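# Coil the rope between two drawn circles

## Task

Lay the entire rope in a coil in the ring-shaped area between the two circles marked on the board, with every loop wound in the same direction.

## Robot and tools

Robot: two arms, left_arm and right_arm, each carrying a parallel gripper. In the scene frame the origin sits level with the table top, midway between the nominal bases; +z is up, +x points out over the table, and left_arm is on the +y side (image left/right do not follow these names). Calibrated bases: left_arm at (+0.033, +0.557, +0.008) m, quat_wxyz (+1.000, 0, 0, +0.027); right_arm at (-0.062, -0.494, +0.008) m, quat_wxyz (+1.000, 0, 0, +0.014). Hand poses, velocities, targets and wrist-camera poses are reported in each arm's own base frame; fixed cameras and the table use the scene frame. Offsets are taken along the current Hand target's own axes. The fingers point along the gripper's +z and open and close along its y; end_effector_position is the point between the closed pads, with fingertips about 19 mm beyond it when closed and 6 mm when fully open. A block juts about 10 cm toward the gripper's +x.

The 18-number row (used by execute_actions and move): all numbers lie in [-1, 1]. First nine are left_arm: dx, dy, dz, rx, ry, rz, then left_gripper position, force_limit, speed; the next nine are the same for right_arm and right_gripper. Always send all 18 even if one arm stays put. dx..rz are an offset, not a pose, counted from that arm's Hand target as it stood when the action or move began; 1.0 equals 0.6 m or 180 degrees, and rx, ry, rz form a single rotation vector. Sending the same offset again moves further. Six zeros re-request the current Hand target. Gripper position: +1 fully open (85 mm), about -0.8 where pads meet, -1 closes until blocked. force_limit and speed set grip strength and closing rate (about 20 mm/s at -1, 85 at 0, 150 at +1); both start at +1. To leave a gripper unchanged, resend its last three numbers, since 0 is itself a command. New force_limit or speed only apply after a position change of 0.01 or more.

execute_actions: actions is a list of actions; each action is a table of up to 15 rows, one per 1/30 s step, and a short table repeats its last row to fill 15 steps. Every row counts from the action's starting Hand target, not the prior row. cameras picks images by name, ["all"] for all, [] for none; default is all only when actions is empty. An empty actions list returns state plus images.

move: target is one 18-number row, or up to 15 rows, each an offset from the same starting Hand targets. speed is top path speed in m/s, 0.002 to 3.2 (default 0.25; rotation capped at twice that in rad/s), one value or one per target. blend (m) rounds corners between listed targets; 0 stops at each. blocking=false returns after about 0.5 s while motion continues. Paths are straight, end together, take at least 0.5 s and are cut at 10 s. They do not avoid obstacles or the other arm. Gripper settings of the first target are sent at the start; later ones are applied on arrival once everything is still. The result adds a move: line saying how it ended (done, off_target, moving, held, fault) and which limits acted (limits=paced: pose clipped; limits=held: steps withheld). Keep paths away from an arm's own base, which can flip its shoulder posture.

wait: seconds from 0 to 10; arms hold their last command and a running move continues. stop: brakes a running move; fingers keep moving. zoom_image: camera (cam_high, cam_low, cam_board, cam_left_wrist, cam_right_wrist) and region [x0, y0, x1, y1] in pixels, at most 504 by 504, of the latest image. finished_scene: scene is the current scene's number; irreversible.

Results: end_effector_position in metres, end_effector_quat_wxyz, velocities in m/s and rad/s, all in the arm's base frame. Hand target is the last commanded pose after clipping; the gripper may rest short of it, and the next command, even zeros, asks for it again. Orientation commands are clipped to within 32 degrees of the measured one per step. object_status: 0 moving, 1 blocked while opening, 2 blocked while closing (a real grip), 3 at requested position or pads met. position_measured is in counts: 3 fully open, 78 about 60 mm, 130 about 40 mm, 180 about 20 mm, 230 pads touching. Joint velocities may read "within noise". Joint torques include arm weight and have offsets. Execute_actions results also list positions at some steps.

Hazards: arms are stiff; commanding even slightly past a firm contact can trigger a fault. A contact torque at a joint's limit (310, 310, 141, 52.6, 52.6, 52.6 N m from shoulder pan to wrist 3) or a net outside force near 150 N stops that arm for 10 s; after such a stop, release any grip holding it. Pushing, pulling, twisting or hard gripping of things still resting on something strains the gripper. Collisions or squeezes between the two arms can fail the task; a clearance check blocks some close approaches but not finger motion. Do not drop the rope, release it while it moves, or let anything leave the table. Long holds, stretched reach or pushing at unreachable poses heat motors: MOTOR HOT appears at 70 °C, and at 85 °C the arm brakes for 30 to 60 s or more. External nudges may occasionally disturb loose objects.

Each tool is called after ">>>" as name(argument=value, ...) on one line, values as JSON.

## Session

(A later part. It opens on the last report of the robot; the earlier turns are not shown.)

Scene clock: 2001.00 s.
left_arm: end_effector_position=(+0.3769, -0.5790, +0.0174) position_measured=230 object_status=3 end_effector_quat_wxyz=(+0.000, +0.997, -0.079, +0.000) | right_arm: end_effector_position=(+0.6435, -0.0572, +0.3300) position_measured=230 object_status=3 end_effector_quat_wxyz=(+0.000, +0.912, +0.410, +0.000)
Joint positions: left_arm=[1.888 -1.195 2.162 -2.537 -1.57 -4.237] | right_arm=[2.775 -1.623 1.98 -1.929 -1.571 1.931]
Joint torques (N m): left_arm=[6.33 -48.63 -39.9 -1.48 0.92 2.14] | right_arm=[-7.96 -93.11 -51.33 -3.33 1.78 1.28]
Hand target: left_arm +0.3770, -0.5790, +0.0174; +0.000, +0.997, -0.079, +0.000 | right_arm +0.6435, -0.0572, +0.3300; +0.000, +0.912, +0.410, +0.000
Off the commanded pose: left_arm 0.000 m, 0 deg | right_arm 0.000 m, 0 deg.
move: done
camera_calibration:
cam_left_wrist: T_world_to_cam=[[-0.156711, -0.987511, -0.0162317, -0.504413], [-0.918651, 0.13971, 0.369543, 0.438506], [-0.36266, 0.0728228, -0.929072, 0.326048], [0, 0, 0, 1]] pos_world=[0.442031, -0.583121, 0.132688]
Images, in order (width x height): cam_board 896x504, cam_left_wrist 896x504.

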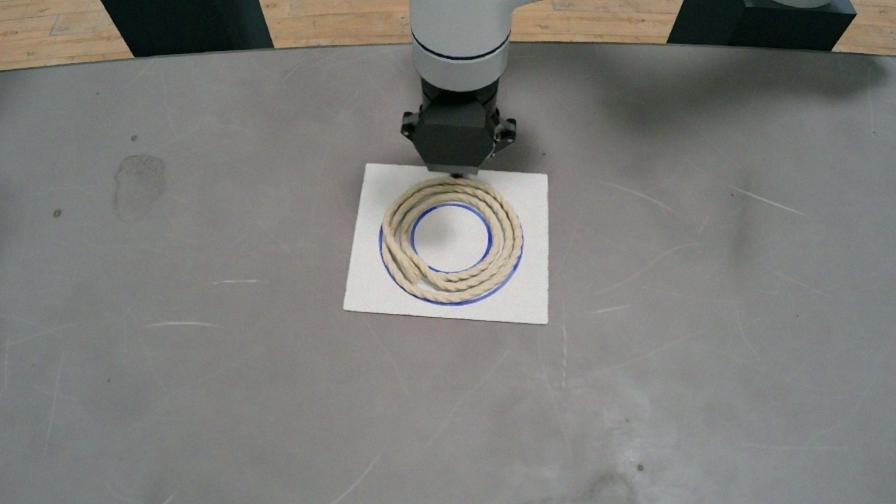

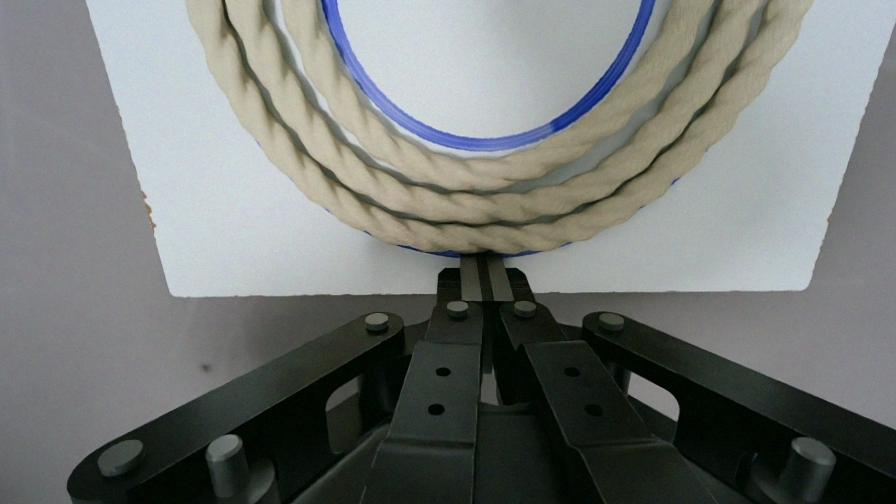

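>>> move(target=[[-0.0267,0,0,0,0,0,-1,-1,-1,0,0,0,0,0,0,-1,-1,-1],[-0.0194,0.0604,0,0,0,-0.1111,-1,-1,-1,0,0,0,0,0,0,-1,-1,-1],[0.0101,0.1068,0,0,0,-0.2111,-1,-1,-1,0,0,0,0,0,0,-1,-1,-1],[0.0321,0.0896,0,0,0,-0.2111,-1,-1,-1,0,0,0,0,0,0,-1,-1,-1]], speed=[0.05,0.12,0.12,0.03], blend=[0,0.01,0,0], cameras=["cam_left_wrist"])

Scene clock: 2021.83 s.
left_arm: end_effector_position=(+0.3874, -0.6352, +0.0174) position_measured=230 object_status=3 end_effector_quat_wxyz=(+0.000, +0.968, +0.250, +0.000) | right_arm: end_effector_position=(+0.6435, -0.0572, +0.3300) position_measured=230 object_status=3 end_effector_quat_wxyz=(+0.000, +0.912, +0.410, +0.000)
Joint positions: left_arm=[1.877 -1.134 2.057 -2.493 -1.57 -4.91] | right_arm=[2.775 -1.623 1.98 -1.929 -1.571 1.931]
Joint torques (N m): left_arm=[9.28 -55.22 -38.85 -1.77 1.39 2.62] | right_arm=[-7.04 -92.4 -52.17 -3.52 1.41 0.91]
Hand target: left_arm +0.3875, -0.6351, +0.0174; +0.000, +0.968, +0.250, +0.000 | right_arm +0.6435, -0.0572, +0.3300; +0.000, +0.912, +0.410, +0.000
Off the commanded pose: left_arm 0.000 m, 0 deg | right_arm 0.000 m, 0 deg.
move: done
camera_calibration:
cam_left_wrist: T_world_to_cam=[[0.484438, -0.874686, -0.0156205, -0.734944], [-0.81013, -0.45528, 0.369336, 0.0360555], [-0.330165, -0.166266, -0.929165, 0.169386], [0, 0, 0, 1]] pos_world=[0.44117, -0.598267, 0.13259]
Images, in order (width x height): cam_left_wrist 896x504.

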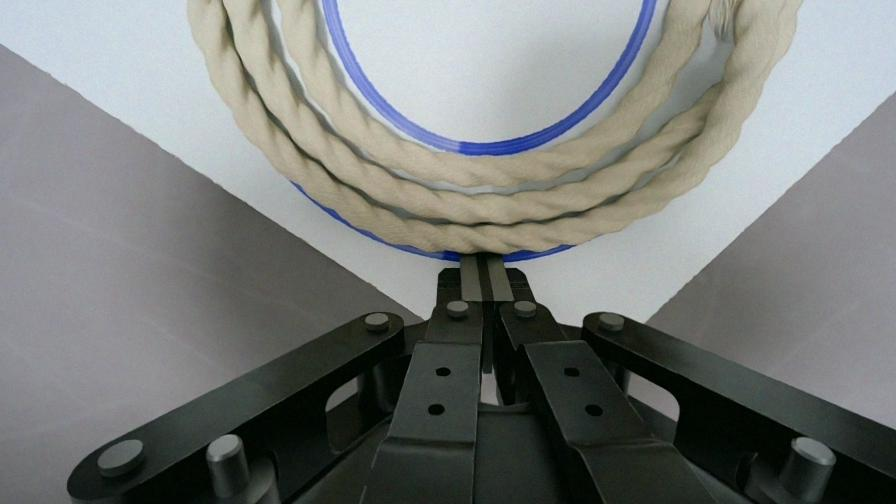

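>>> move(target=[[-0.0267,0,0,0,0,0,-1,-1,-1,0,0,0,0,0,0,-1,-1,-1],[-0.0194,0.0604,0,0,0,-0.1111,-1,-1,-1,0,0,0,0,0,0,-1,-1,-1],[0.0101,0.1068,0,0,0,-0.2111,-1,-1,-1,0,0,0,0,0,0,-1,-1,-1],[0.0291,0.0915,0,0,0,-0.2111,-1,-1,-1,0,0,0,0,0,0,-1,-1,-1]], speed=[0.05,0.12,0.12,0.03], blend=[0,0.01,0,0], cameras=["cam_left_wrist","cam_board"])

>>> zoom_image(camera="cam_board", region=[360, 160, 540, 320])

Scene clock: 2032.47 s.
left_arm: end_effector_position=(+0.4293, -0.6749, +0.0174) position_measured=230 object_status=3 end_effector_quat_wxyz=(+0.000, +0.834, +0.551, +0.001) | right_arm: end_effector_position=(+0.6435, -0.0572, +0.3300) position_measured=230 object_status=3 end_effector_quat_wxyz=(+0.000, +0.912, +0.410, +0.000)
Joint positions: left_arm=[1.913 -1.07 1.943 -2.443 -1.57 -5.538] | right_arm=[2.775 -1.623 1.98 -1.929 -1.571 1.931]
Joint torques (N m): left_arm=[11.5 -86.24 -27.35 -10.26 1.54 1.89] | right_arm=[-8.56 -93.69 -52.59 -3.72 1.22 0.94]
Hand target: left_arm +0.4293, -0.6748, +0.0174; +0.000, +0.834, +0.551, +0.001 | right_arm +0.6435, -0.0572, +0.3300; +0.000, +0.912, +0.410, +0.000
Off the commanded pose: left_arm 0.000 m, 0 deg | right_arm 0.000 m, 0 deg.
move: done
camera_calibration:
cam_left_wrist: T_world_to_cam=[[0.920256, -0.391031, -0.0149228, -0.650634], [-0.358322, -0.857378, 0.36947, -0.413455], [-0.157269, -0.33466, -0.929123, -0.0112556], [0, 0, 0, 1]] pos_world=[0.44883, -0.612672, 0.132592]
Images, in order (width x height): cam_board 896x504, cam_left_wrist 896x504.

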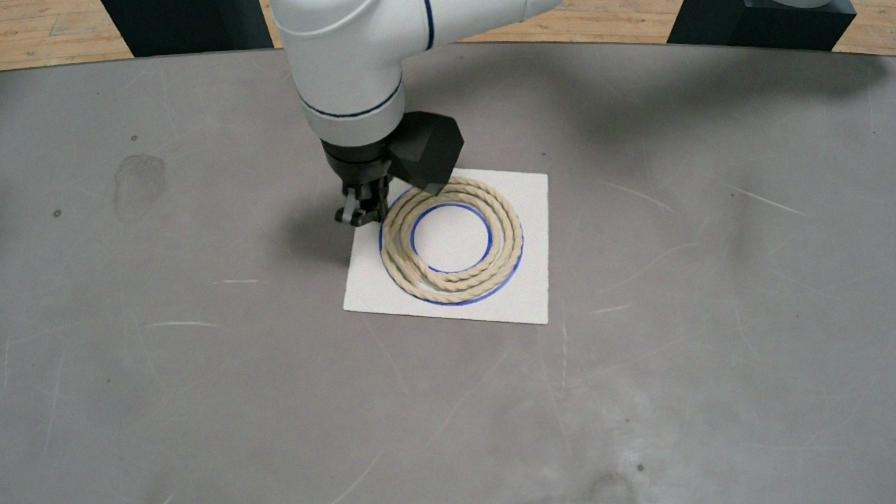

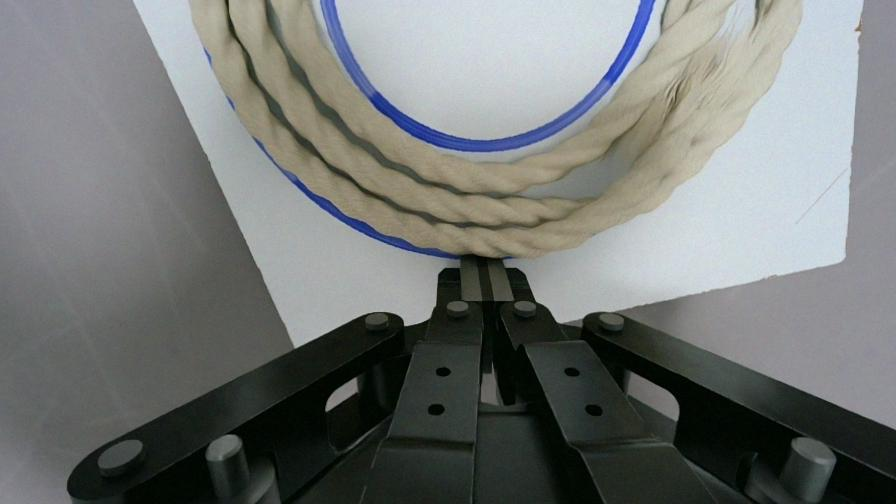

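Scaled by 2.800.

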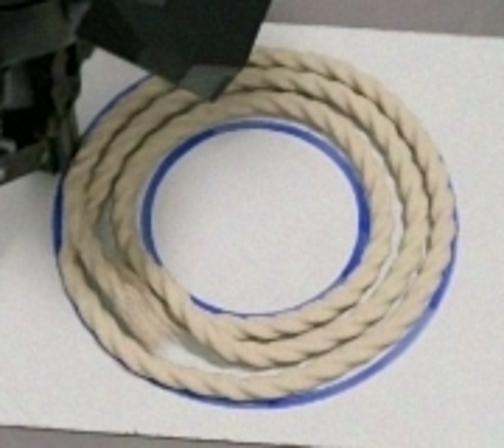

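>>> move(target=[[-0.0333,0,0,0,0,0,-1,-1,-1,0,0,0,0,0,0,-1,-1,-1],[-0.07,0,-0.15,0,0,0,-1,-1,-1,0,0,0,0,0,0,-1,-1,-1],[-0.25,0,-0.4,0,0,0,-1,-1,-1,0,0,0,0,0,0,-1,-1,-1]], speed=[0.04,0.12,0.2], blend=[0,0.02,0], cameras=["cam_board","cam_low"])

>>> zoom_image(camera="cam_board", region=[360, 160, 540, 320])

Scene clock: 2040.07 s.
left_arm: end_effector_position=(+0.3703, -0.8128, +0.2572) position_measured=230 object_status=3 end_effector_quat_wxyz=(+0.000, +0.834, +0.551, +0.001) | right_arm: end_effector_position=(+0.6435, -0.0572, +0.3300) position_measured=230 object_status=3 end_effector_quat_wxyz=(+0.000, +0.912, +0.410, +0.000)
Joint positions: left_arm=[1.798 -1.181 1.59 -1.979 -1.57 -5.653] | right_arm=[2.775 -1.623 1.98 -1.929 -1.571 1.931]
Joint torques (N m): left_arm=[-9.07 -65.72 -51.73 -0.76 -0.44 -0.89] | right_arm=[-7.92 -92.28 -52.8 -3.17 1.1 0.82]
Hand target: left_arm +0.3703, -0.8129, +0.2573; +0.000, +0.834, +0.551, +0.001 | right_arm +0.6435, -0.0572, +0.3300; +0.000, +0.912, +0.410, +0.000
Off the commanded pose: left_arm 0.000 m, 0 deg | right_arm 0.000 m, 0 deg.
move: done
Images, in order (width x height): cam_low 896x504, cam_board 896x504.

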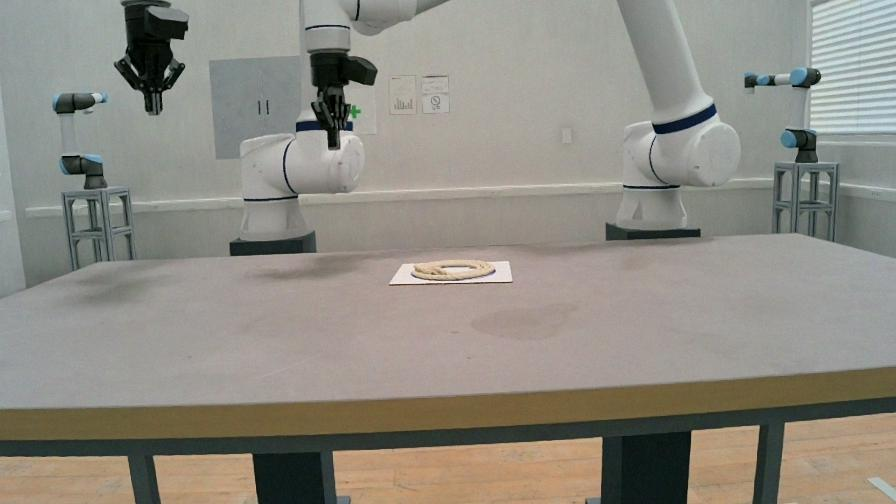

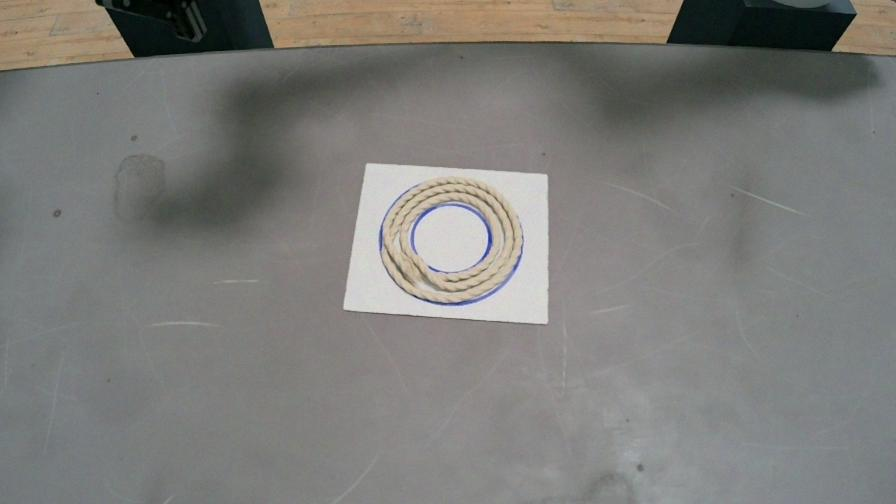

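Scaled by 2.800.

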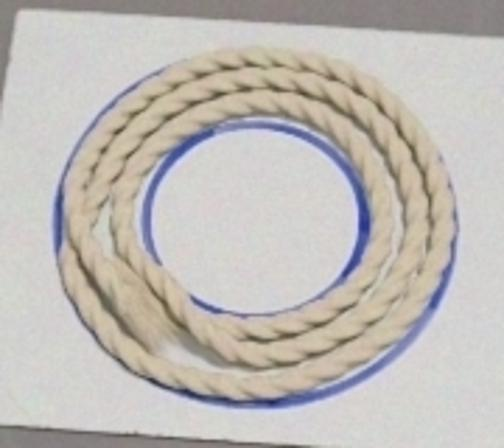

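>>> finished_scene(scene=2)

The scene is finished: the task was done.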